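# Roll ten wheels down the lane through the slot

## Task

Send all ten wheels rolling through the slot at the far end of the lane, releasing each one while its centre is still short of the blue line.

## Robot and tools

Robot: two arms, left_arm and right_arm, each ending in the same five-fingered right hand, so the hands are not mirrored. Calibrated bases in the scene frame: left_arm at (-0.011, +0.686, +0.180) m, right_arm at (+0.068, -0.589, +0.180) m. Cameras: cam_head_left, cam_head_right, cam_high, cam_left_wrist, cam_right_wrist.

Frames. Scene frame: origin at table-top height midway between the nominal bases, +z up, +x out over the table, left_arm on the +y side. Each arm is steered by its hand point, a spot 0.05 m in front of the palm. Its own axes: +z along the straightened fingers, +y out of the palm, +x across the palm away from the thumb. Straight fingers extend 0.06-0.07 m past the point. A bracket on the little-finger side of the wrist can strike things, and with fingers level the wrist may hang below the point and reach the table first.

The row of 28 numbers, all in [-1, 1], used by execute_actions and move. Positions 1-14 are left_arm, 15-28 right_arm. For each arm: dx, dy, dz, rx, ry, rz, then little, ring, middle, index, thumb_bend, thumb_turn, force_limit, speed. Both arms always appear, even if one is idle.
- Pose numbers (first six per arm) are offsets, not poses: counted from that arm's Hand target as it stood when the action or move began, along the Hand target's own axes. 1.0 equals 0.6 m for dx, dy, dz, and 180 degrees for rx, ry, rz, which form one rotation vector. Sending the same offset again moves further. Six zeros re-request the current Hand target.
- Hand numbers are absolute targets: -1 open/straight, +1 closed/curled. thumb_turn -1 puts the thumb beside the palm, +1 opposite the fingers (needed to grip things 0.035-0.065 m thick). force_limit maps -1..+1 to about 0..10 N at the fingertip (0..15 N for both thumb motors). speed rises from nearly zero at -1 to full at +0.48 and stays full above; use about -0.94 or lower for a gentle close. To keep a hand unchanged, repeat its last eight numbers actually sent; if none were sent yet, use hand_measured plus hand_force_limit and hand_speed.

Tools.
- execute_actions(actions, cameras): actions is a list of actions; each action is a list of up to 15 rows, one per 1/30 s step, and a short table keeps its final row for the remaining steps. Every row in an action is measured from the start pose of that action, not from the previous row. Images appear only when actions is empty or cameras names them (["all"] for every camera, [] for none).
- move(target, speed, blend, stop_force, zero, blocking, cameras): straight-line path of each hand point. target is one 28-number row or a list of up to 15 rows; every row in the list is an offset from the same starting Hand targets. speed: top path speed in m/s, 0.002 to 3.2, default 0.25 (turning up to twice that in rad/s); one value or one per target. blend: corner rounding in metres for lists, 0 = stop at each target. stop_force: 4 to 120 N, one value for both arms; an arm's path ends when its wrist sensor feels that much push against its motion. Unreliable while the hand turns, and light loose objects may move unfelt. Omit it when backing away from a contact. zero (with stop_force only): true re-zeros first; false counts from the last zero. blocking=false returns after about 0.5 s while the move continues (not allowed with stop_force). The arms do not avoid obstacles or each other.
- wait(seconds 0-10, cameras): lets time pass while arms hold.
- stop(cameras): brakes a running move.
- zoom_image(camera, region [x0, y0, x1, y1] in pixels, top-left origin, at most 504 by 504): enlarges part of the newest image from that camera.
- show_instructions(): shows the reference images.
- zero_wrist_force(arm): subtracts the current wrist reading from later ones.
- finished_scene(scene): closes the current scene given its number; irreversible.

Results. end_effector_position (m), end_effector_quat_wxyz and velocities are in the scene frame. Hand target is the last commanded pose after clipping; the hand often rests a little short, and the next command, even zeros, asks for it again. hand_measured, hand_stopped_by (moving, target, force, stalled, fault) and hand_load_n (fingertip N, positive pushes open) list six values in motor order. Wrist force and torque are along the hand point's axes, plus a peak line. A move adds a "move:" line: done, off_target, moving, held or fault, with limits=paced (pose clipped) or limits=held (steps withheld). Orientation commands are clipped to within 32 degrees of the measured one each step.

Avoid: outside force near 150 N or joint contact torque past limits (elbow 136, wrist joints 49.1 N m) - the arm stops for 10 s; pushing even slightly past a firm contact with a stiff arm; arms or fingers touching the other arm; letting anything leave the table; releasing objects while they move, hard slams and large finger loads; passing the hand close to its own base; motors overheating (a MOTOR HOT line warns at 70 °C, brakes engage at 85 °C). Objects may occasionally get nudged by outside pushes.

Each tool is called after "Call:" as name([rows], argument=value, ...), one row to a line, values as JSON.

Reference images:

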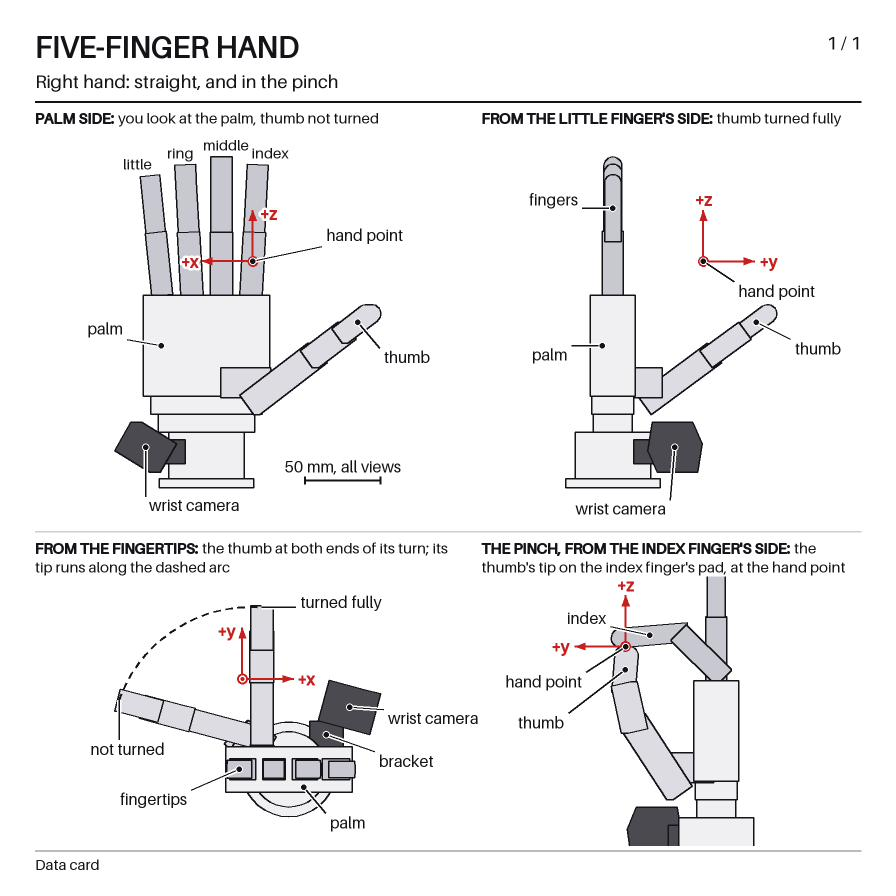

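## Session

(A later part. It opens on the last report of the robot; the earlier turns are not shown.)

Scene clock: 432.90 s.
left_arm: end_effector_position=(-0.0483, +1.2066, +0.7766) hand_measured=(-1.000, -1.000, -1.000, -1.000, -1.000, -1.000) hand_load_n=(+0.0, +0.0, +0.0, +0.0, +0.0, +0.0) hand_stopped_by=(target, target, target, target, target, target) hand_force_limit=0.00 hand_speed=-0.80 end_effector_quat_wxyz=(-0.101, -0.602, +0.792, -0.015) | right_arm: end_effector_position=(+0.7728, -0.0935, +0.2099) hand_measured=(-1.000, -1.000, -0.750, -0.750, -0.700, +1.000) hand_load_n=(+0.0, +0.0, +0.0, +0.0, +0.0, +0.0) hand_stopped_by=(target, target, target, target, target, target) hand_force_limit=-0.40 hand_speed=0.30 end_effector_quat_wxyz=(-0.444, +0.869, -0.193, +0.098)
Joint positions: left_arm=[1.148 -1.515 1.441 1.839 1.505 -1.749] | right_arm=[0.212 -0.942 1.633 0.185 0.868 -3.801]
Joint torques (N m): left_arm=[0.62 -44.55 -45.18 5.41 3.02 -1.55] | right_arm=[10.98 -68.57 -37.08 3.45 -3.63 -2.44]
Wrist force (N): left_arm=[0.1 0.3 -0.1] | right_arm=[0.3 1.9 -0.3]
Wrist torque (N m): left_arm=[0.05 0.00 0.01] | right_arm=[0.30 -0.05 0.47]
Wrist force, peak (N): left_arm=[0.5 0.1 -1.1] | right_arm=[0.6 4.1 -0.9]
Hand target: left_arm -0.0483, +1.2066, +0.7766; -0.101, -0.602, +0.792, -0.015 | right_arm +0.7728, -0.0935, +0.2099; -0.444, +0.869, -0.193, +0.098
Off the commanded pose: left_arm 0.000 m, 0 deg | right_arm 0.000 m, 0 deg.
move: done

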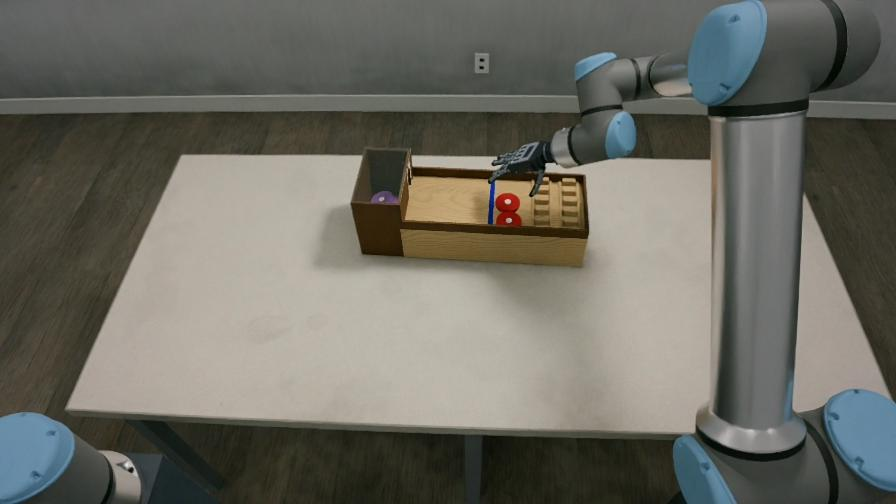

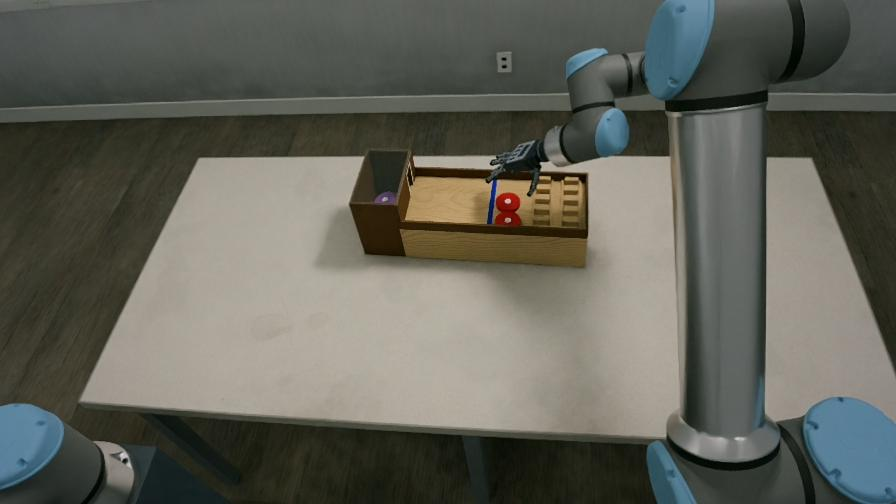

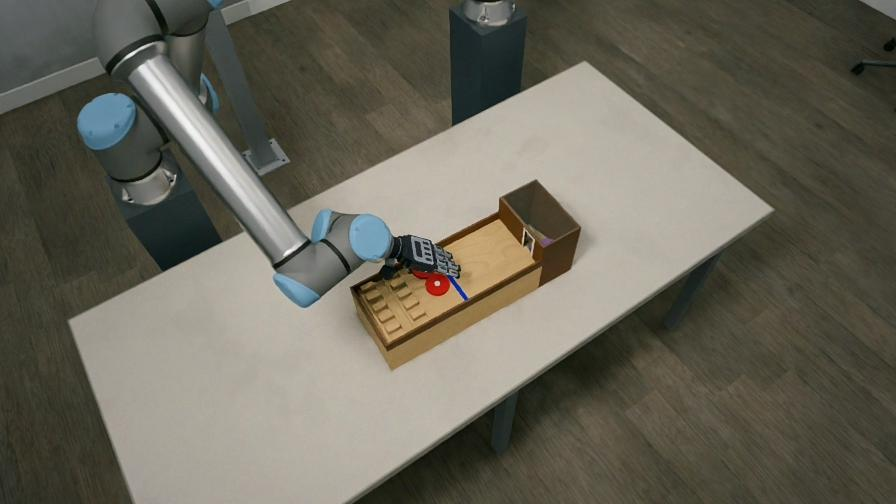

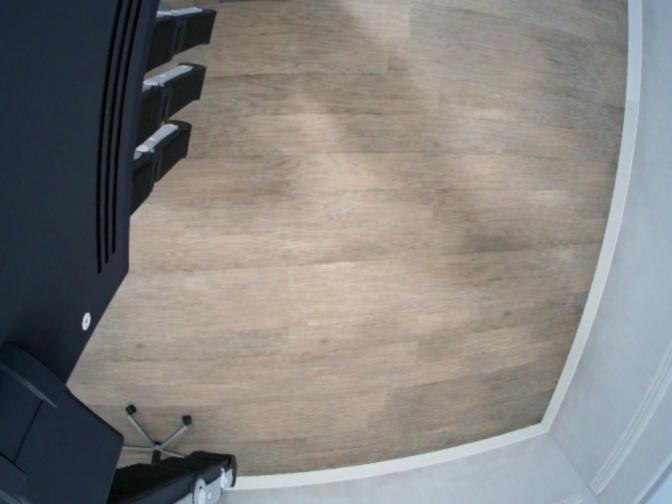

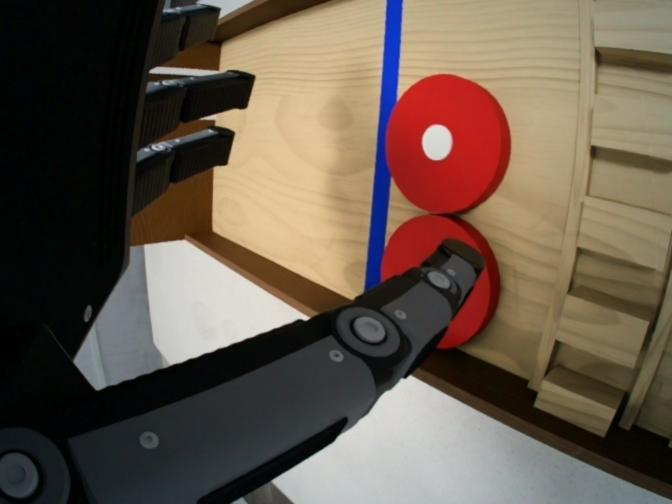

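Call:
move(target=[0,0,0,0,0,0,-1,-1,-1,-1,-1,-1,0,-0.8,0.0267,0.0528,0.0550,0,0,0,-1,-1,-0.75,-0.75,-0.7,1,-0.4,0.3], speed=0.15, cameras=["cam_right_wrist", "cam_high", "cam_head_left"])

Scene clock: 436.27 s.
left_arm: end_effector_position=(-0.0483, +1.2066, +0.7766) hand_measured=(-1.000, -1.000, -1.000, -1.000, -1.000, -1.000) hand_load_n=(+0.0, +0.0, +0.0, +0.0, +0.0, +0.0) hand_stopped_by=(target, target, target, target, target, target) hand_force_limit=0.00 hand_speed=-0.80 end_effector_quat_wxyz=(-0.101, -0.602, +0.792, -0.015) | right_arm: end_effector_position=(+0.7907, -0.0929, +0.1650) hand_measured=(-1.000, -1.000, -0.750, -0.750, -0.700, +1.000) hand_load_n=(-0.5, +0.0, +0.0, +0.0, +0.0, +0.0) hand_stopped_by=(target, target, target, target, target, target) hand_force_limit=-0.40 hand_speed=0.30 end_effector_quat_wxyz=(-0.444, +0.869, -0.193, +0.098)
Joint positions: left_arm=[1.148 -1.515 1.441 1.839 1.505 -1.749] | right_arm=[0.207 -0.873 1.608 0.144 0.865 -3.805]
Joint torques (N m): left_arm=[0.36 -46.77 -46.51 5.56 2.95 -1.36] | right_arm=[-4.83 -69.76 -36.65 -1.2 -4.03 -2.71]
Wrist force (N): left_arm=[-0.5 0.2 -0.4] | right_arm=[0.6 2.0 -0.7]
Wrist torque (N m): left_arm=[0.05 0.10 -0.02] | right_arm=[0.33 -0.08 0.50]
Wrist force, peak (N): left_arm=[-0.3 0.7 -0.7] | right_arm=[0.6 2.6 0.2]
Hand target: left_arm -0.0483, +1.2066, +0.7766; -0.101, -0.602, +0.792, -0.015 | right_arm +0.7908, -0.0929, +0.1649; -0.444, +0.869, -0.193, +0.098
Off the commanded pose: left_arm 0.000 m, 0 deg | right_arm 0.000 m, 0 deg.
move: done
Images, in order (width x height): cam_head_left 896x504, cam_high 896x504, cam_right_wrist 672x504.

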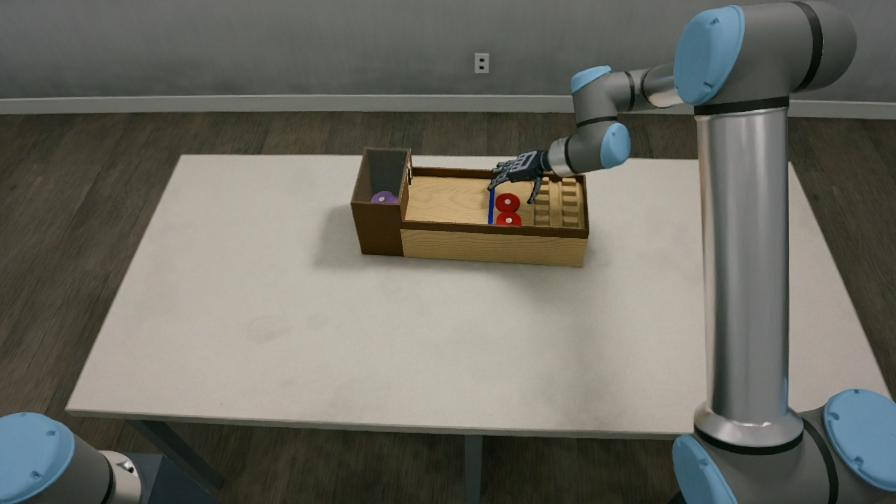

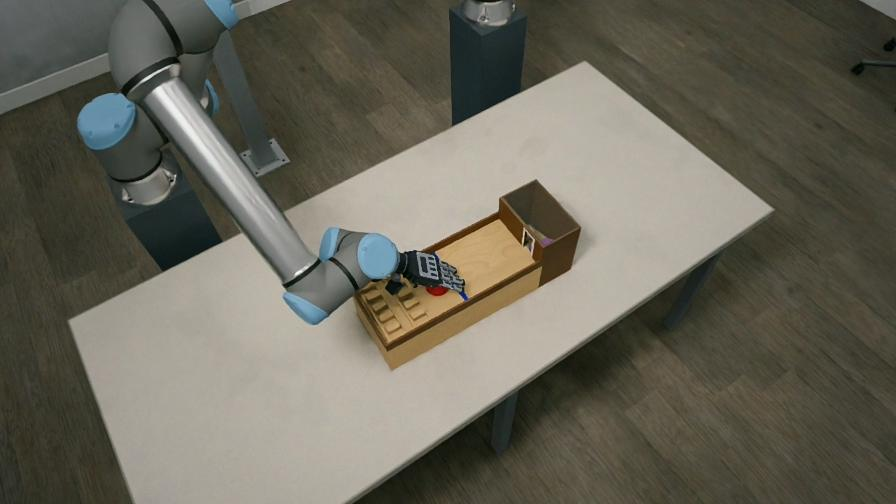

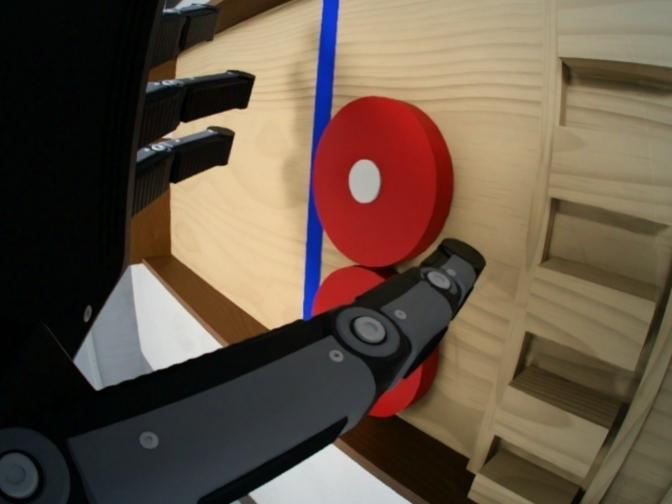

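Call:
move([
  [0,0,0,0,0,0,-1,-1,-1,-1,-1,-1,0,-0.8,-0.003,0.0302,0.0239,0,0,0,-1,-1,-0.75,-0.75,-0.7,1,-0.4,0.3],
  [0,0,0,0,0,0,-1,-1,-1,-1,-1,-1,0,-0.8,-0.003,0.0432,0.0342,0,0,0,-1,-1,-0.75,-0.75,-0.7,1,-0.4,0.3],
], speed=[0.1,0.02], stop_force=5, cameras=["cam_right_wrist"])

Scene clock: 439.33 s.
left_arm: end_effector_position=(-0.0483, +1.2066, +0.7766) hand_measured=(-1.000, -1.000, -1.000, -1.000, -1.000, -1.000) hand_load_n=(+0.0, +0.0, +0.0, +0.0, +0.0, +0.5) hand_stopped_by=(target, target, target, target, target, target) hand_force_limit=0.00 hand_speed=-0.80 end_effector_quat_wxyz=(-0.101, -0.602, +0.792, -0.015) | right_arm: end_effector_position=(+0.7897, -0.0909, +0.1351) hand_measured=(-1.000, -1.000, -0.750, -0.750, -0.700, +1.000) hand_load_n=(+0.0, +0.0, +0.0, +0.0, -2.0, +0.5) hand_stopped_by=(target, target, target, target, target, target) hand_force_limit=-0.40 hand_speed=0.30 end_effector_quat_wxyz=(-0.444, +0.869, -0.193, +0.098)
Joint positions: left_arm=[1.148 -1.515 1.441 1.839 1.505 -1.749] | right_arm=[0.21 -0.84 1.614 0.102 0.867 -3.802]
Joint torques (N m): left_arm=[1.89 -45.28 -45.94 5.66 3.07 -1.77] | right_arm=[-1.17 -92.66 -28.72 3.57 1.03 -2.03]
Wrist force (N): left_arm=[0.0 0.1 -0.1] | right_arm=[-0.4 -3.5 -3.8]
Wrist torque (N m): left_arm=[0.01 0.02 0.01] | right_arm=[0.02 0.00 0.07]
Wrist force, peak (N): left_arm=[-0.5 0.8 -0.5] | right_arm=[-1.5 -17.5 -18.9]
Hand target: left_arm -0.0483, +1.2066, +0.7766; -0.101, -0.602, +0.792, -0.015 | right_arm +0.7897, -0.0909, +0.1351; -0.444, +0.869, -0.193, +0.098 (not the last commanded pose)
Off the commanded pose: left_arm 0.000 m, 0 deg | right_arm 0.003 m, 0 deg.
move: contact (right_arm); path passed 1 of 2 targets
Images, in order (width x height): cam_right_wrist 672x504.

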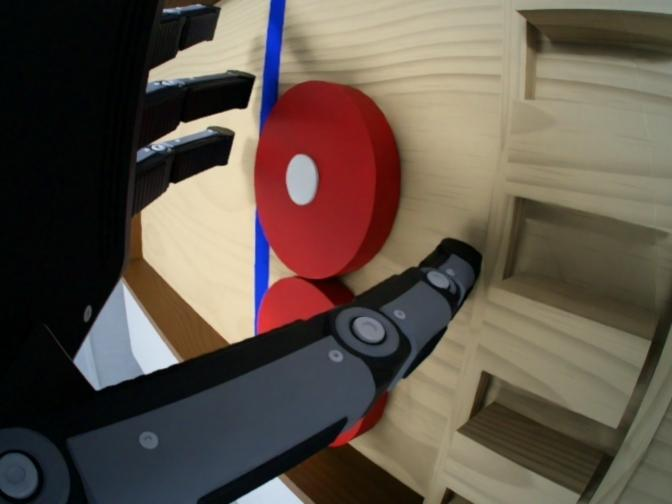

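Call:
move(target=[0,0,0,0,0,0,-1,-1,-1,-1,-1,-1,0,-0.8,0,-0.0027,-0.002,0,0,0,-1,-1,-0.75,-0.75,-0.55,1,-0.4,0], speed=0.05)

Call:
move(target=[0,0,0,0,0,0,-1,-1,-1,-1,-1,-1,0,-0.8,-0.003,0.0075,0.0055,0,0,0,-1,-1,-0.75,-0.75,-0.55,1,-0.4,0], speed=0.01, stop_force=4, cameras=["cam_right_wrist"])

Scene clock: 441.17 s.
left_arm: end_effector_position=(-0.0483, +1.2066, +0.7766) hand_measured=(-1.000, -1.000, -1.000, -1.000, -1.000, -1.000) hand_load_n=(+0.0, +0.0, +0.0, +0.0, +0.0, +0.0) hand_stopped_by=(target, target, target, target, target, target) hand_force_limit=0.00 hand_speed=-0.80 end_effector_quat_wxyz=(-0.101, -0.602, +0.792, -0.015) | right_arm: end_effector_position=(+0.7897, -0.0909, +0.1371) hand_measured=(-1.000, -1.000, -0.750, -0.750, -0.550, +1.000) hand_load_n=(+0.0, +0.0, +0.0, +0.0, +0.0, +0.0) hand_stopped_by=(target, target, target, target, target, target) hand_force_limit=-0.40 hand_speed=0.00 end_effector_quat_wxyz=(-0.444, +0.869, -0.193, +0.098)
Joint positions: left_arm=[1.148 -1.515 1.441 1.839 1.505 -1.749] | right_arm=[0.21 -0.842 1.614 0.105 0.867 -3.802]
Joint torques (N m): left_arm=[-0.25 -46.28 -45.06 5.5 3.15 -1.24] | right_arm=[-4.34 -97.22 -32.76 3.54 -2.08 -1.96]
Wrist force (N): left_arm=[0.1 0.2 0.4] | right_arm=[0.3 1.9 0.0]
Wrist torque (N m): left_arm=[-0.01 -0.03 0.01] | right_arm=[0.28 -0.07 0.14]
Wrist force, peak (N): left_arm=[-0.5 0.4 -0.7] | right_arm=[-0.2 -3.3 -4.4]
Hand target: left_arm -0.0483, +1.2066, +0.7766; -0.101, -0.602, +0.792, -0.015 | right_arm +0.7897, -0.0909, +0.1371; -0.444, +0.869, -0.193, +0.098
Off the commanded pose: left_arm 0.000 m, 0 deg | right_arm 0.000 m, 0 deg.
move: done

Scene clock: 442.90 s.
left_arm: end_effector_position=(-0.0483, +1.2066, +0.7766) hand_measured=(-1.000, -1.000, -1.000, -1.000, -1.000, -1.000) hand_load_n=(+0.0, +0.0, +0.0, +0.0, +0.0, +0.0) hand_stopped_by=(target, target, target, target, target, target) hand_force_limit=0.00 hand_speed=-0.80 end_effector_quat_wxyz=(-0.101, -0.602, +0.792, -0.015) | right_arm: end_effector_position=(+0.7885, -0.0903, +0.1329) hand_measured=(-1.000, -1.000, -0.750, -0.750, -0.550, +1.000) hand_load_n=(+0.0, +0.0, +0.0, +0.0, +0.0, -1.0) hand_stopped_by=(target, target, target, target, target, target) hand_force_limit=-0.40 hand_speed=0.00 end_effector_quat_wxyz=(-0.444, +0.869, -0.193, +0.098)
Joint positions: left_arm=[1.148 -1.515 1.441 1.839 1.505 -1.749] | right_arm=[0.211 -0.838 1.617 0.097 0.867 -3.801]
Joint torques (N m): left_arm=[-1.87 -48.03 -44.94 5.35 3 -1.37] | right_arm=[-2.4 -91.7 -32.76 3.16 -1.09 -1.63]
Wrist force (N): left_arm=[-0.2 0.4 0.0] | right_arm=[0.8 -2.1 -4.9]
Wrist torque (N m): left_arm=[0.06 0.05 0.00] | right_arm=[0.06 -0.01 0.06]
Wrist force, peak (N): left_arm=[-0.3 0.7 -0.5] | right_arm=[0.5 -6.3 -10.1]
Hand target: left_arm -0.0483, +1.2066, +0.7766; -0.101, -0.602, +0.792, -0.015 | right_arm +0.7885, -0.0903, +0.1329; -0.444, +0.869, -0.193, +0.098 (not the last commanded pose)
Off the commanded pose: left_arm 0.000 m, 0 deg | right_arm 0.001 m, 0 deg.
move: contact (right_arm)
Images, in order (width x height): cam_right_wrist 672x504.

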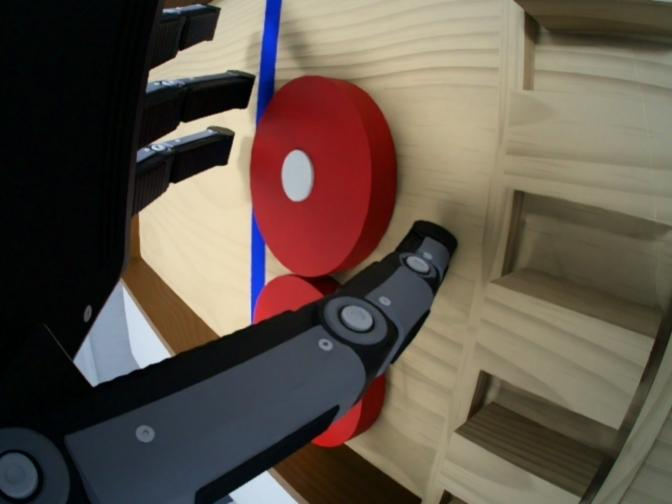

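Call:
move(target=[0,0,0,0,0,0,-1,-1,-1,-1,-1,-1,0,-0.8,0,-0.001,-0.0008,0,0,0,-1,-1,-0.75,-0.75,-0.42,1,-0.4,0], speed=0.05)

Call:
move(target=[0,0,0,0,0,0,-1,-1,-1,-1,-1,-1,0,-0.8,0,0.0047,0.0034,0,0,0,-1,-1,-0.75,-0.75,-0.42,1,-0.4,0], speed=0.008, stop_force=4, cameras=["cam_right_wrist"])

Call:
move(target=[0,0,0,0,0,0,-1,-1,-1,-1,-1,-1,0,-0.8,0,0,0,0,0,0,-1,-1,-0.3,-0.3,-0.25,1,-0.4,-0.9], cameras=["cam_right_wrist"])

Scene clock: 444.63 s.
left_arm: end_effector_position=(-0.0483, +1.2066, +0.7766) hand_measured=(-1.000, -1.000, -1.000, -1.000, -1.000, -1.000) hand_load_n=(+0.0, +0.0, +0.0, +0.0, -0.5, +0.0) hand_stopped_by=(target, target, target, target, target, target) hand_force_limit=0.00 hand_speed=-0.80 end_effector_quat_wxyz=(-0.101, -0.602, +0.792, -0.015) | right_arm: end_effector_position=(+0.7884, -0.0904, +0.1337) hand_measured=(-1.000, -1.000, -0.750, -0.750, -0.420, +1.000) hand_load_n=(+0.0, +0.0, +0.0, -0.5, +0.0, +0.0) hand_stopped_by=(target, target, target, target, target, target) hand_force_limit=-0.40 hand_speed=0.00 end_effector_quat_wxyz=(-0.444, +0.869, -0.193, +0.098)
Joint positions: left_arm=[1.148 -1.515 1.441 1.839 1.505 -1.749] | right_arm=[0.211 -0.839 1.617 0.098 0.867 -3.801]
Joint torques (N m): left_arm=[-0.39 -46.78 -44.38 5.48 3.07 -1.35] | right_arm=[-7.57 -96.94 -35.29 3.78 -2.11 -1.86]
Wrist force (N): left_arm=[-0.1 0.3 -0.6] | right_arm=[0.4 1.8 -0.2]
Wrist torque (N m): left_arm=[0.07 0.05 0.00] | right_arm=[0.29 -0.07 0.13]
Wrist force, peak (N): left_arm=[0.4 0.0 -0.8] | right_arm=[0.7 -1.8 -5.3]
Hand target: left_arm -0.0483, +1.2066, +0.7766; -0.101, -0.602, +0.792, -0.015 | right_arm +0.7884, -0.0904, +0.1337; -0.444, +0.869, -0.193, +0.098
Off the commanded pose: left_arm 0.000 m, 0 deg | right_arm 0.000 m, 0 deg.
move: done

Scene clock: 446.00 s.
left_arm: end_effector_position=(-0.0483, +1.2066, +0.7766) hand_measured=(-1.000, -1.000, -1.000, -1.000, -1.000, -1.000) hand_load_n=(+0.0, +0.0, +0.5, +0.0, +0.0, +0.0) hand_stopped_by=(target, target, target, target, target, target) hand_force_limit=0.00 hand_speed=-0.80 end_effector_quat_wxyz=(-0.101, -0.602, +0.792, -0.015) | right_arm: end_effector_position=(+0.7884, -0.0904, +0.1302) hand_measured=(-1.000, -1.000, -0.750, -0.750, -0.420, +1.000) hand_load_n=(+0.0, +0.0, +0.0, +0.0, -0.5, +0.0) hand_stopped_by=(target, target, target, target, target, target) hand_force_limit=-0.40 hand_speed=0.00 end_effector_quat_wxyz=(-0.444, +0.869, -0.193, +0.098)
Joint positions: left_arm=[1.148 -1.515 1.441 1.839 1.505 -1.749] | right_arm=[0.211 -0.835 1.617 0.094 0.867 -3.801]
Joint torques (N m): left_arm=[-0.17 -46.41 -44.9 5.63 2.79 -1.49] | right_arm=[-8.16 -72.48 -19.68 -0.86 -1.89 -1.79]
Wrist force (N): left_arm=[0.1 0.3 -0.5] | right_arm=[0.3 -0.5 -3.9]
Wrist torque (N m): left_arm=[0.06 0.01 0.02] | right_arm=[0.22 -0.03 0.12]
Wrist force, peak (N): left_arm=[0.4 0.7 -0.4] | right_arm=[0.1 -0.7 -4.1]
Hand target: left_arm -0.0483, +1.2066, +0.7766; -0.101, -0.602, +0.792, -0.015 | right_arm +0.7884, -0.0904, +0.1302; -0.444, +0.869, -0.193, +0.098
Off the commanded pose: left_arm 0.000 m, 0 deg | right_arm 0.000 m, 0 deg.
move: contact (right_arm)
Images, in order (width x height): cam_right_wrist 672x504.

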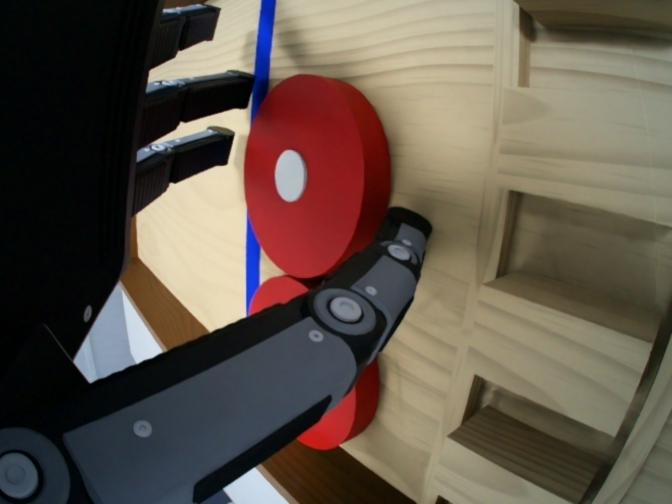

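Scene clock: 446.93 s.
left_arm: end_effector_position=(-0.0483, +1.2066, +0.7766) hand_measured=(-1.000, -1.000, -1.000, -1.000, -1.000, -1.000) hand_load_n=(+0.0, +0.0, +0.0, +0.0, +0.0, +0.0) hand_stopped_by=(target, target, target, target, target, target) hand_force_limit=0.00 hand_speed=-0.80 end_effector_quat_wxyz=(-0.101, -0.602, +0.792, -0.015) | right_arm: end_effector_position=(+0.7884, -0.0904, +0.1302) hand_measured=(-1.000, -1.000, -0.660, -0.574, -0.322, +1.000) hand_load_n=(+0.0, +0.0, +6.5, +4.0, +4.5, -0.5) hand_stopped_by=(target, target, force, force, force, target) hand_force_limit=-0.40 hand_speed=-0.90 end_effector_quat_wxyz=(-0.444, +0.869, -0.193, +0.098)
Joint positions: left_arm=[1.148 -1.515 1.441 1.839 1.505 -1.749] | right_arm=[0.211 -0.835 1.617 0.094 0.867 -3.801]
Joint torques (N m): left_arm=[-0.83 -44.15 -45.55 5.86 2.98 -1.63] | right_arm=[-5.86 -80.37 -25.47 1.08 -1.81 -1.95]
Wrist force (N): left_arm=[0.3 -0.1 0.1] | right_arm=[0.0 -2.5 -0.4]
Wrist torque (N m): left_arm=[-0.03 -0.03 0.02] | right_arm=[0.54 -0.03 0.02]
Wrist force, peak (N): left_arm=[-0.1 0.7 -0.6] | right_arm=[0.3 -0.5 -4.2]
Hand target: left_arm -0.0483, +1.2066, +0.7766; -0.101, -0.602, +0.792, -0.015 | right_arm +0.7884, -0.0904, +0.1302; -0.444, +0.869, -0.193, +0.098
Off the commanded pose: left_arm 0.000 m, 0 deg | right_arm 0.000 m, 0 deg.
move: done
Images, in order (width x height): cam_right_wrist 672x504.

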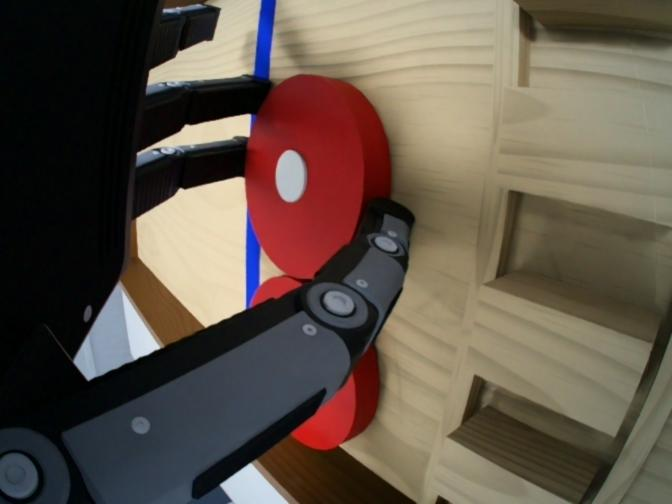

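Call:
move(target=[0,0,0,0,0,0,-1,-1,-1,-1,-1,-1,0,-0.8,0,-0.027,-0.0196,0,0,0,-1,-1,-0.3,-0.3,-0.25,1,-0.4,-0.9], speed=0.05, cameras=["cam_right_wrist"])

Scene clock: 448.07 s.
left_arm: end_effector_position=(-0.0483, +1.2066, +0.7766) hand_measured=(-1.000, -1.000, -1.000, -1.000, -1.000, -1.000) hand_load_n=(+0.0, +0.0, +0.0, +0.0, +0.0, +0.0) hand_stopped_by=(target, target, target, target, target, target) hand_force_limit=0.00 hand_speed=-0.80 end_effector_quat_wxyz=(-0.101, -0.602, +0.792, -0.015) | right_arm: end_effector_position=(+0.7884, -0.0904, +0.1501) hand_measured=(-1.000, -1.000, -0.658, -0.574, -0.322, +1.000) hand_load_n=(-0.5, +0.0, +0.0, +4.0, +4.5, -0.5) hand_stopped_by=(target, target, force, force, force, target) hand_force_limit=-0.40 hand_speed=-0.90 end_effector_quat_wxyz=(-0.444, +0.869, -0.193, +0.098)
Joint positions: left_arm=[1.148 -1.515 1.441 1.839 1.505 -1.749] | right_arm=[0.211 -0.858 1.614 0.12 0.867 -3.801]
Joint torques (N m): left_arm=[-1 -46.74 -45.46 5.48 3.02 -1.49] | right_arm=[-9.88 -95.32 -35.18 3.58 -2.16 -2.25]
Wrist force (N): left_arm=[0.1 0.2 -0.2] | right_arm=[0.1 1.9 -0.1]
Wrist torque (N m): left_arm=[0.03 0.00 0.02] | right_arm=[0.27 -0.03 0.12]
Wrist force, peak (N): left_arm=[0.3 0.7 -0.5] | right_arm=[0.5 2.5 0.1]
Hand target: left_arm -0.0483, +1.2066, +0.7766; -0.101, -0.602, +0.792, -0.015 | right_arm +0.7884, -0.0904, +0.1502; -0.444, +0.869, -0.193, +0.098
Off the commanded pose: left_arm 0.000 m, 0 deg | right_arm 0.000 m, 0 deg.
move: done
Images, in order (width x height): cam_right_wrist 672x504.

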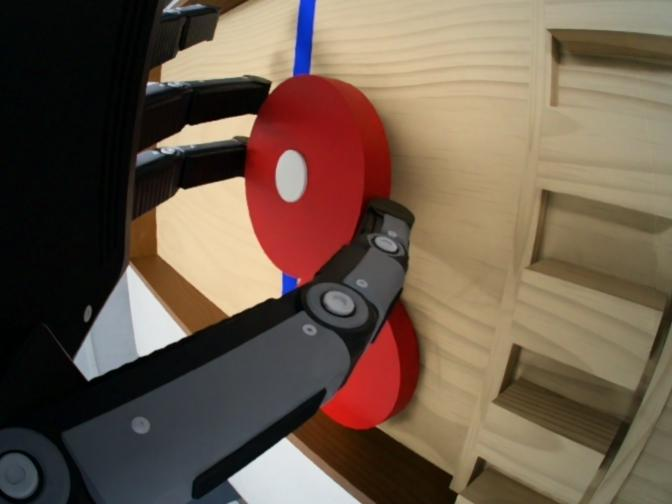

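Call:
move([
  [0,0,0,0,0,0,-1,-1,-1,-1,-1,-1,0,-0.8,0,-0.1348,-0.098,0,0,0,-1,-1,-0.3,-0.3,-0.25,1,-0.4,-0.9],
  [0,0,0,0,0,0,-1,-1,-1,-1,-1,-1,0,-0.8,0.037,-0.1483,-0.052,-0.0698,0.2355,-0.4428,-1,-1,-0.3,-0.3,-0.25,1,-0.4,-0.9],
], speed=[0.2,0.3], blend=[0.02,0], cameras=["all"])

Scene clock: 452.83 s.
left_arm: end_effector_position=(-0.0483, +1.2066, +0.7766) hand_measured=(-1.000, -1.000, -1.000, -1.000, -1.000, -1.000) hand_load_n=(+0.0, +0.0, +0.0, +0.0, +0.0, +0.0) hand_stopped_by=(target, target, target, target, target, target) hand_force_limit=0.00 hand_speed=-0.80 end_effector_quat_wxyz=(-0.101, -0.602, +0.792, -0.015) | right_arm: end_effector_position=(+0.8200, -0.0755, +0.2406) hand_measured=(-1.000, -1.000, -0.658, -0.574, -0.322, +1.000) hand_load_n=(+0.0, +0.0, +0.0, +4.0, +4.5, +0.0) hand_stopped_by=(target, target, force, force, force, target) hand_force_limit=-0.40 hand_speed=-0.90 end_effector_quat_wxyz=(-0.100, +0.740, +0.251, +0.616)
Joint positions: left_arm=[1.148 -1.515 1.441 1.839 1.505 -1.749] | right_arm=[0.476 -1.024 1.924 -0.677 1.559 -4.88]
Joint torques (N m): left_arm=[-1.1 -45.2 -44.87 5.88 3.02 -1.61] | right_arm=[11.63 -62.57 -21.28 -4.15 2.6 -2.6]
Wrist force (N): left_arm=[-0.3 0.5 -0.1] | right_arm=[-1.1 0.7 -1.2]
Wrist torque (N m): left_arm=[0.07 0.06 0.01] | right_arm=[0.21 0.11 0.41]
Wrist force, peak (N): left_arm=[0.1 0.4 -1.2] | right_arm=[0.2 3.2 0.9]
Hand target: left_arm -0.0483, +1.2066, +0.7766; -0.101, -0.602, +0.792, -0.015 | right_arm +0.8200, -0.0755, +0.2406; -0.100, +0.740, +0.251, +0.616
Off the commanded pose: left_arm 0.000 m, 0 deg | right_arm 0.000 m, 0 deg.
move: done

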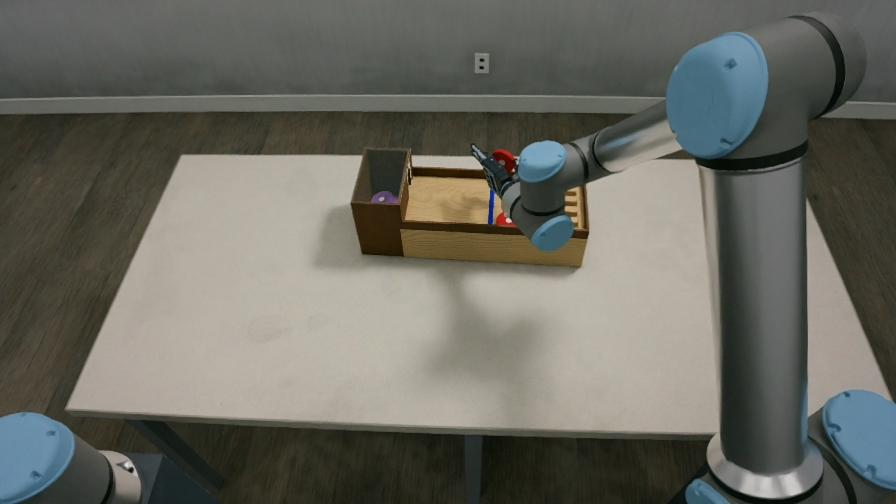

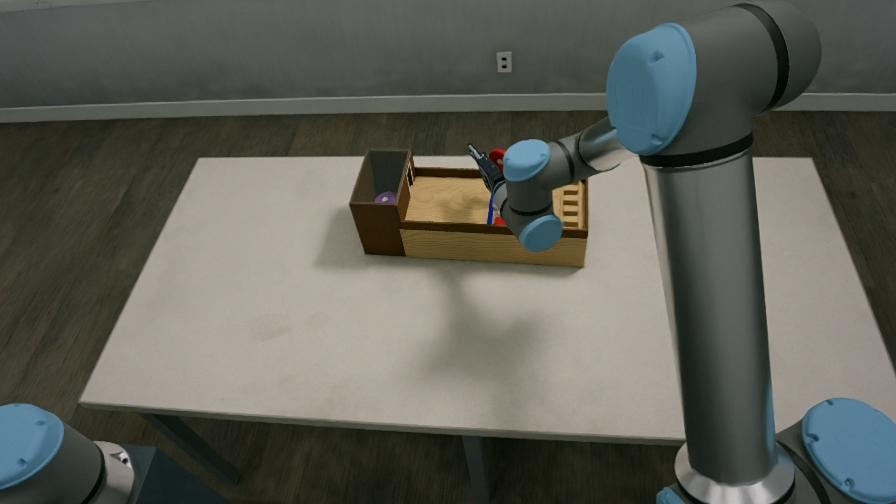

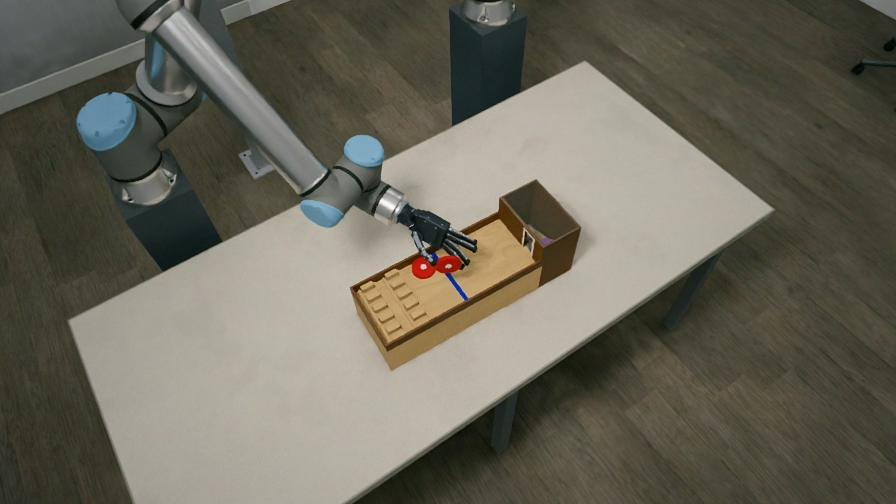

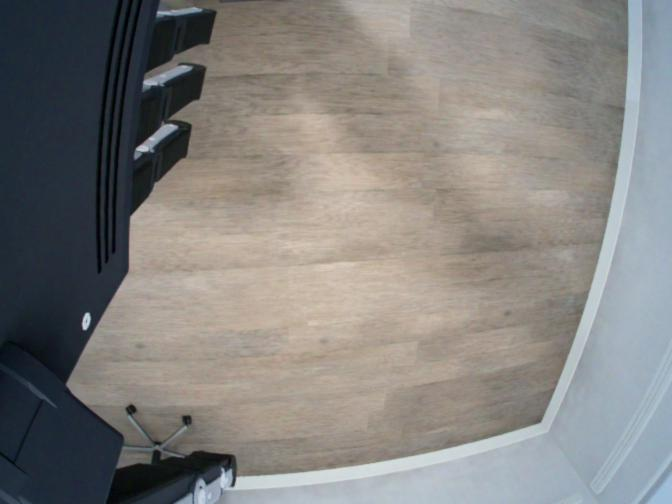

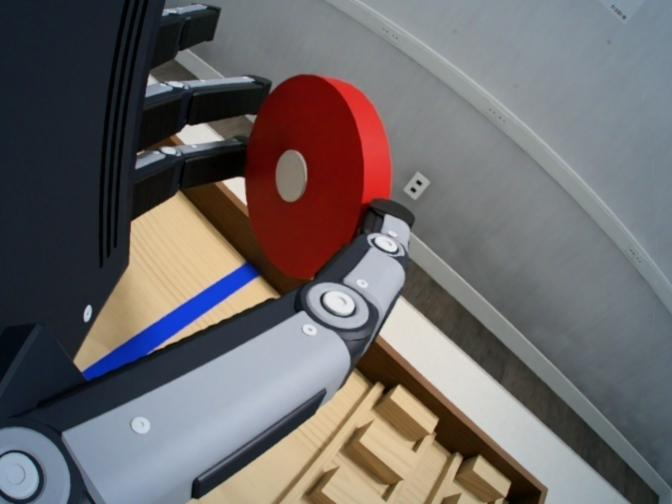

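Call:
move([
  [0,0,0,0,0,0,-1,-1,-1,-1,-1,-1,0,-0.8,-0.1275,-0.0125,0.0244,0,0,0,-1,-1,-0.3,-0.3,-0.25,1,-0.4,-0.9],
  [0,0,0,0,0,0,-1,-1,-1,-1,-1,-1,0,-0.8,-0.1904,-0.0187,0.0364,0,0,0,-1,-1,-0.3,-0.3,-0.25,1,-0.4,-0.9],
], speed=[0.12,0.015], stop_force=4, cameras=["cam_right_wrist", "cam_high", "cam_head_left"])

Scene clock: 456.83 s.
left_arm: end_effector_position=(-0.0483, +1.2066, +0.7766) hand_measured=(-1.000, -1.000, -1.000, -1.000, -1.000, -1.000) hand_load_n=(+0.0, +0.0, +0.0, +0.0, +0.0, +0.0) hand_stopped_by=(target, target, target, target, target, target) hand_force_limit=0.00 hand_speed=-0.80 end_effector_quat_wxyz=(-0.101, -0.602, +0.792, -0.015) | right_arm: end_effector_position=(+0.8200, -0.0823, +0.1504) hand_measured=(-1.000, -1.000, -0.658, -0.574, -0.322, +1.000) hand_load_n=(+0.0, +0.0, +0.0, +3.5, +4.5, +0.0) hand_stopped_by=(target, target, force, force, force, target) hand_force_limit=-0.40 hand_speed=-0.90 end_effector_quat_wxyz=(-0.100, +0.740, +0.251, +0.616)
Joint positions: left_arm=[1.148 -1.515 1.441 1.839 1.505 -1.749] | right_arm=[0.467 -0.899 1.942 -0.82 1.55 -4.883]
Joint torques (N m): left_arm=[-0.71 -47.1 -45.55 5.63 2.95 -1.74] | right_arm=[9.12 -82.81 -21.53 1.36 1.65 -1.71]
Wrist force (N): left_arm=[0.2 0.2 -0.2] | right_arm=[3.5 2.1 -0.2]
Wrist torque (N m): left_arm=[0.03 -0.02 0.03] | right_arm=[0.26 -0.29 0.72]
Wrist force, peak (N): left_arm=[0.0 0.7 -0.6] | right_arm=[13.4 3.8 -3.3]
Hand target: left_arm -0.0483, +1.2066, +0.7766; -0.101, -0.602, +0.792, -0.015 | right_arm +0.8200, -0.0823, +0.1504; -0.100, +0.740, +0.251, +0.616 (not the last commanded pose)
Off the commanded pose: left_arm 0.000 m, 0 deg | right_arm 0.026 m, 0 deg.
move: contact (right_arm); path passed 1 of 2 targets
Images, in order (width x height): cam_head_left 896x504, cam_high 896x504, cam_right_wrist 672x504.

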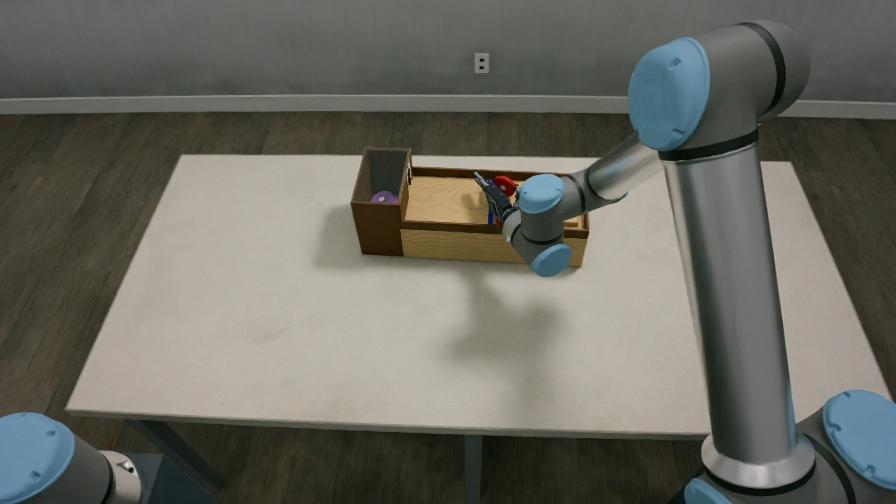

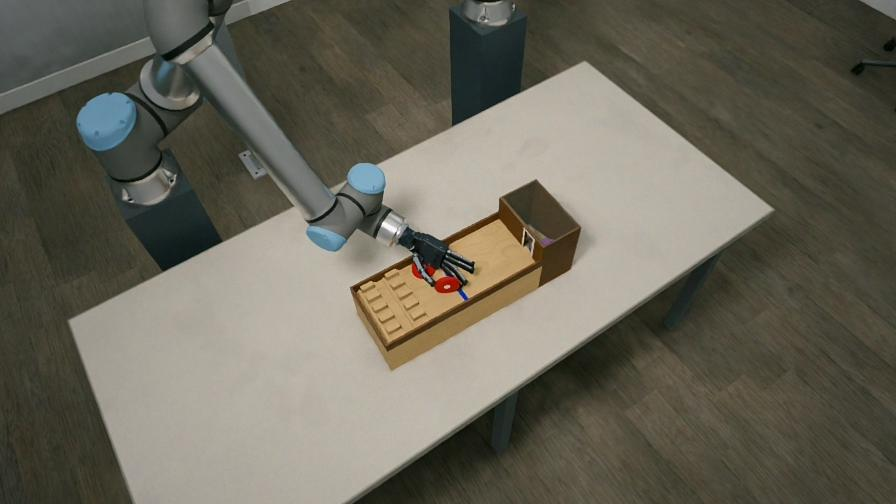

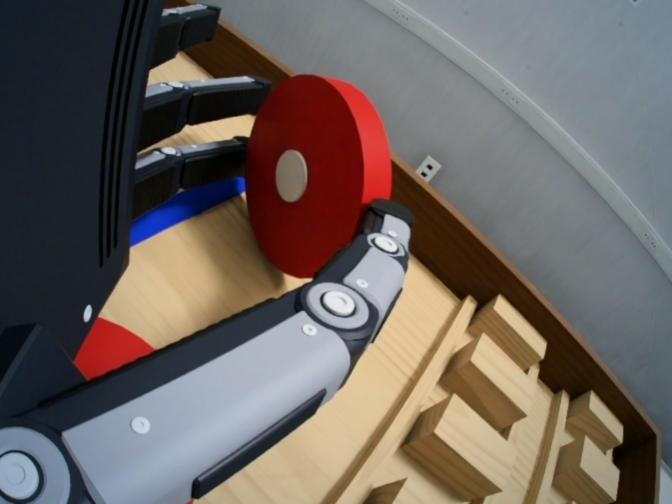

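Call:
move([
  [0,0,0,0,0,0,-1,-1,-1,-1,-1,-1,0,-0.8,0.0401,0.0068,-0.0093,0,0,0,-1,-1,-0.3,-0.3,-0.25,1,-0.4,-0.9],
  [0,0,0,0,0,0,-1,-1,-1,-1,-1,-1,0,-0.8,0.0469,0.0356,0.041,0,0,0,-1,-1,-0.3,-0.3,-0.25,1,-0.4,-0.9],
], speed=[0.1,0.15], blend=[0.01,0])

Call:
move([
  [0,0,0,0,0,0,-1,-1,-1,-1,-1,-1,0,-0.8,-0.0353,-0.0059,0.0082,0,0,0,-1,-1,-0.3,-0.3,-0.25,1,-0.4,-0.9],
  [0,0,0,0,0,0,-1,-1,-1,-1,-1,-1,0,-0.8,-0.0753,-0.0127,0.0175,0,0,0,-1,-1,-0.3,-0.3,-0.25,1,-0.4,-0.9],
], speed=[0.08,0.012], stop_force=4, cameras=["cam_right_wrist", "cam_high", "cam_head_left"])

Scene clock: 459.97 s.
left_arm: end_effector_position=(-0.0483, +1.2066, +0.7766) hand_measured=(-1.000, -1.000, -1.000, -1.000, -1.000, -1.000) hand_load_n=(+0.0, +0.0, +0.0, +0.0, +0.0, +0.0) hand_stopped_by=(target, target, target, target, target, target) hand_force_limit=0.00 hand_speed=-0.80 end_effector_quat_wxyz=(-0.101, -0.602, +0.792, -0.015) | right_arm: end_effector_position=(+0.8549, -0.0823, +0.1754) hand_measured=(-1.000, -1.000, -0.658, -0.574, -0.322, +1.000) hand_load_n=(+0.0, +0.5, +0.0, +4.0, +4.5, +0.0) hand_stopped_by=(target, target, force, force, force, target) hand_force_limit=-0.40 hand_speed=-0.90 end_effector_quat_wxyz=(-0.100, +0.740, +0.251, +0.616)
Joint positions: left_arm=[1.148 -1.515 1.441 1.839 1.505 -1.749] | right_arm=[0.443 -0.91 1.886 -0.752 1.527 -4.888]
Joint torques (N m): left_arm=[-1.39 -46.67 -45.23 5.56 2.89 -1.53] | right_arm=[-5.59 -66.49 -29.67 0.75 -2.77 -2.61]
Wrist force (N): left_arm=[-0.1 0.3 -0.3] | right_arm=[-1.1 0.4 -1.3]
Wrist torque (N m): left_arm=[0.05 0.03 0.01] | right_arm=[0.17 0.13 0.39]
Wrist force, peak (N): left_arm=[-0.3 0.5 -0.8] | right_arm=[3.6 2.2 -0.5]
Hand target: left_arm -0.0483, +1.2066, +0.7766; -0.101, -0.602, +0.792, -0.015 | right_arm +0.8550, -0.0823, +0.1754; -0.100, +0.740, +0.251, +0.616
Off the commanded pose: left_arm 0.000 m, 0 deg | right_arm 0.000 m, 0 deg.
move: done

Scene clock: 462.13 s.
left_arm: end_effector_position=(-0.0483, +1.2066, +0.7766) hand_measured=(-1.000, -1.000, -1.000, -1.000, -1.000, -1.000) hand_load_n=(+0.0, +0.0, +0.0, +0.0, +0.0, +0.0) hand_stopped_by=(target, target, target, target, target, target) hand_force_limit=0.00 hand_speed=-0.80 end_effector_quat_wxyz=(-0.101, -0.602, +0.792, -0.015) | right_arm: end_effector_position=(+0.8551, -0.0823, +0.1439) hand_measured=(-1.000, -1.000, -0.658, -0.574, -0.322, +1.000) hand_load_n=(+0.0, +0.0, +0.0, -0.5, +0.0, +0.0) hand_stopped_by=(target, target, force, force, force, target) hand_force_limit=-0.40 hand_speed=-0.90 end_effector_quat_wxyz=(-0.100, +0.740, +0.251, +0.616)
Joint positions: left_arm=[1.148 -1.515 1.441 1.839 1.505 -1.749] | right_arm=[0.443 -0.865 1.885 -0.797 1.527 -4.888]
Joint torques (N m): left_arm=[-0.35 -46.62 -45.6 5.78 3.06 -1.55] | right_arm=[3.69 -87.2 -15.08 0.66 0.56 -2.04]
Wrist force (N): left_arm=[0.1 0.6 -0.1] | right_arm=[1.2 0.8 -2.5]
Wrist torque (N m): left_arm=[0.08 0.00 0.03] | right_arm=[0.24 0.26 0.46]
Wrist force, peak (N): left_arm=[-0.2 0.7 -0.9] | right_arm=[7.0 -0.1 -5.6]
Hand target: left_arm -0.0483, +1.2066, +0.7766; -0.101, -0.602, +0.792, -0.015 | right_arm +0.8551, -0.0823, +0.1439; -0.100, +0.740, +0.251, +0.616 (not the last commanded pose)
Off the commanded pose: left_arm 0.000 m, 0 deg | right_arm 0.015 m, 0 deg.
move: contact (right_arm); path passed 1 of 2 targets
Images, in order (width x height): cam_head_left 896x504, cam_high 896x504, cam_right_wrist 672x504.

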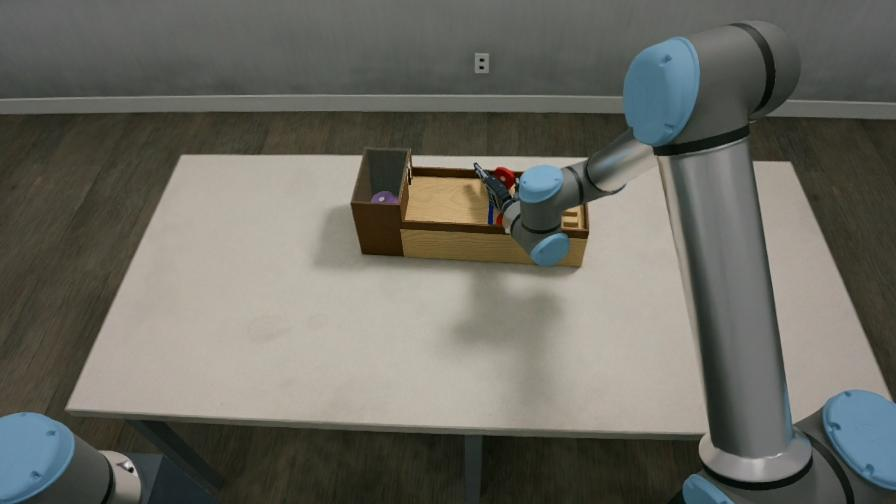

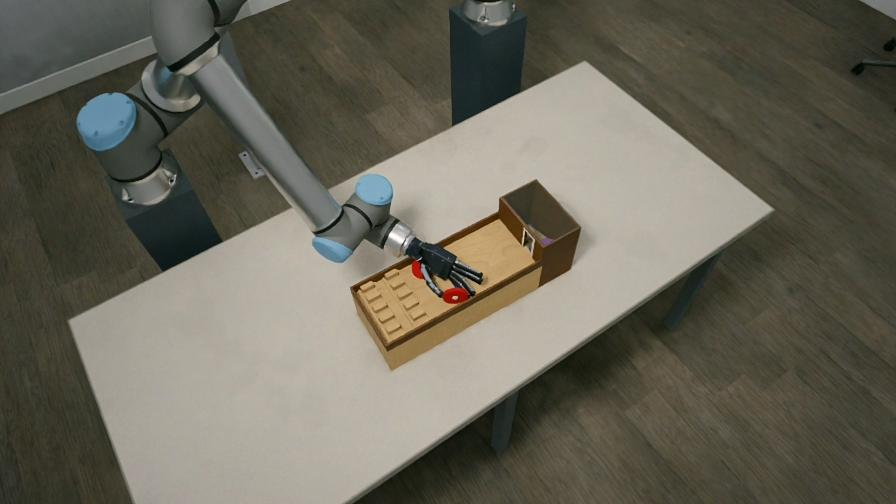

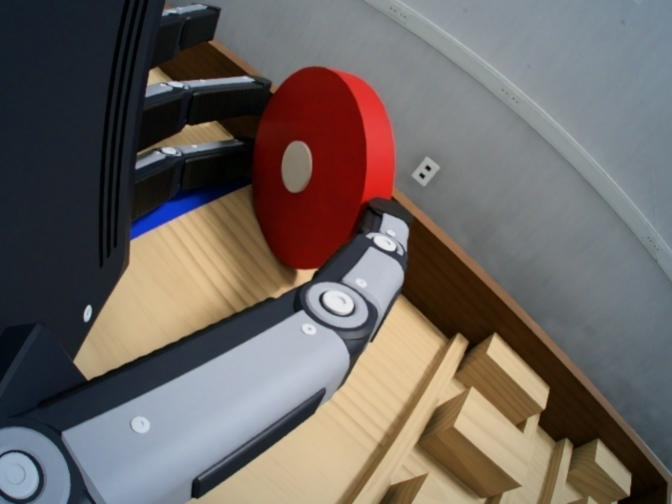

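Call:
move(target=[0,0,0,0,0,0,-1,-1,-1,-1,-1,-1,0,-0.8,0,0,0,0,0,0,-1,-1,-0.75,-0.7,-0.5,1,-0.4,-0.6], cameras=["cam_right_wrist"])

Scene clock: 463.53 s.
left_arm: end_effector_position=(-0.0483, +1.2066, +0.7766) hand_measured=(-1.000, -1.000, -1.000, -1.000, -1.000, -1.000) hand_load_n=(+0.0, +0.0, +0.0, +0.0, +0.0, +0.0) hand_stopped_by=(target, target, target, target, target, target) hand_force_limit=0.00 hand_speed=-0.80 end_effector_quat_wxyz=(-0.101, -0.602, +0.792, -0.015) | right_arm: end_effector_position=(+0.8551, -0.0822, +0.1440) hand_measured=(-1.000, -1.000, -0.750, -0.636, -0.500, +1.000) hand_load_n=(+0.0, +0.0, +0.5, -13.5, +0.0, +0.0) hand_stopped_by=(target, target, target, stalled, target, target) hand_force_limit=-0.40 hand_speed=-0.60 end_effector_quat_wxyz=(-0.100, +0.740, +0.251, +0.616)
Joint positions: left_arm=[1.148 -1.515 1.441 1.839 1.505 -1.749] | right_arm=[0.443 -0.865 1.885 -0.797 1.527 -4.888]
Joint torques (N m): left_arm=[-0.24 -45.5 -45.2 5.92 3.11 -1.49] | right_arm=[-5.06 -61.64 -17.39 0.14 0.25 -1.28]
Wrist force (N): left_arm=[0.0 0.3 -0.5] | right_arm=[12.9 7.6 -7.6]
Wrist torque (N m): left_arm=[0.07 0.03 0.02] | right_arm=[-0.07 0.90 0.82]
Wrist force, peak (N): left_arm=[0.5 0.2 -0.7] | right_arm=[13.2 8.6 -7.9]
Hand target: left_arm -0.0483, +1.2066, +0.7766; -0.101, -0.602, +0.792, -0.015 | right_arm +0.8551, -0.0823, +0.1439; -0.100, +0.740, +0.251, +0.616
Off the commanded pose: left_arm 0.000 m, 0 deg | right_arm 0.000 m, 0 deg.
move: done
Images, in order (width x height): cam_right_wrist 672x504.

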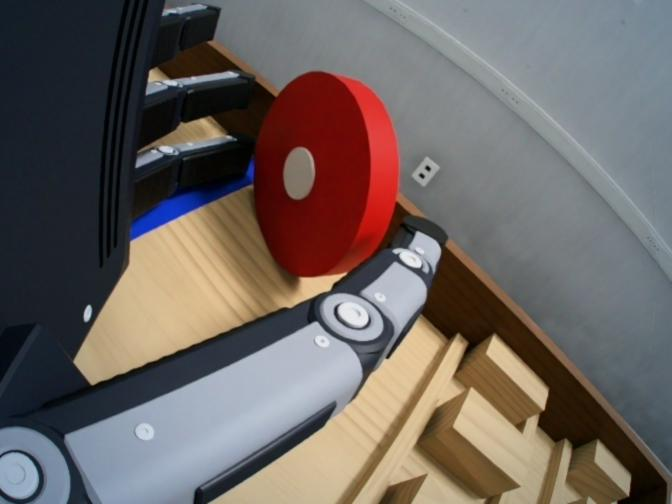

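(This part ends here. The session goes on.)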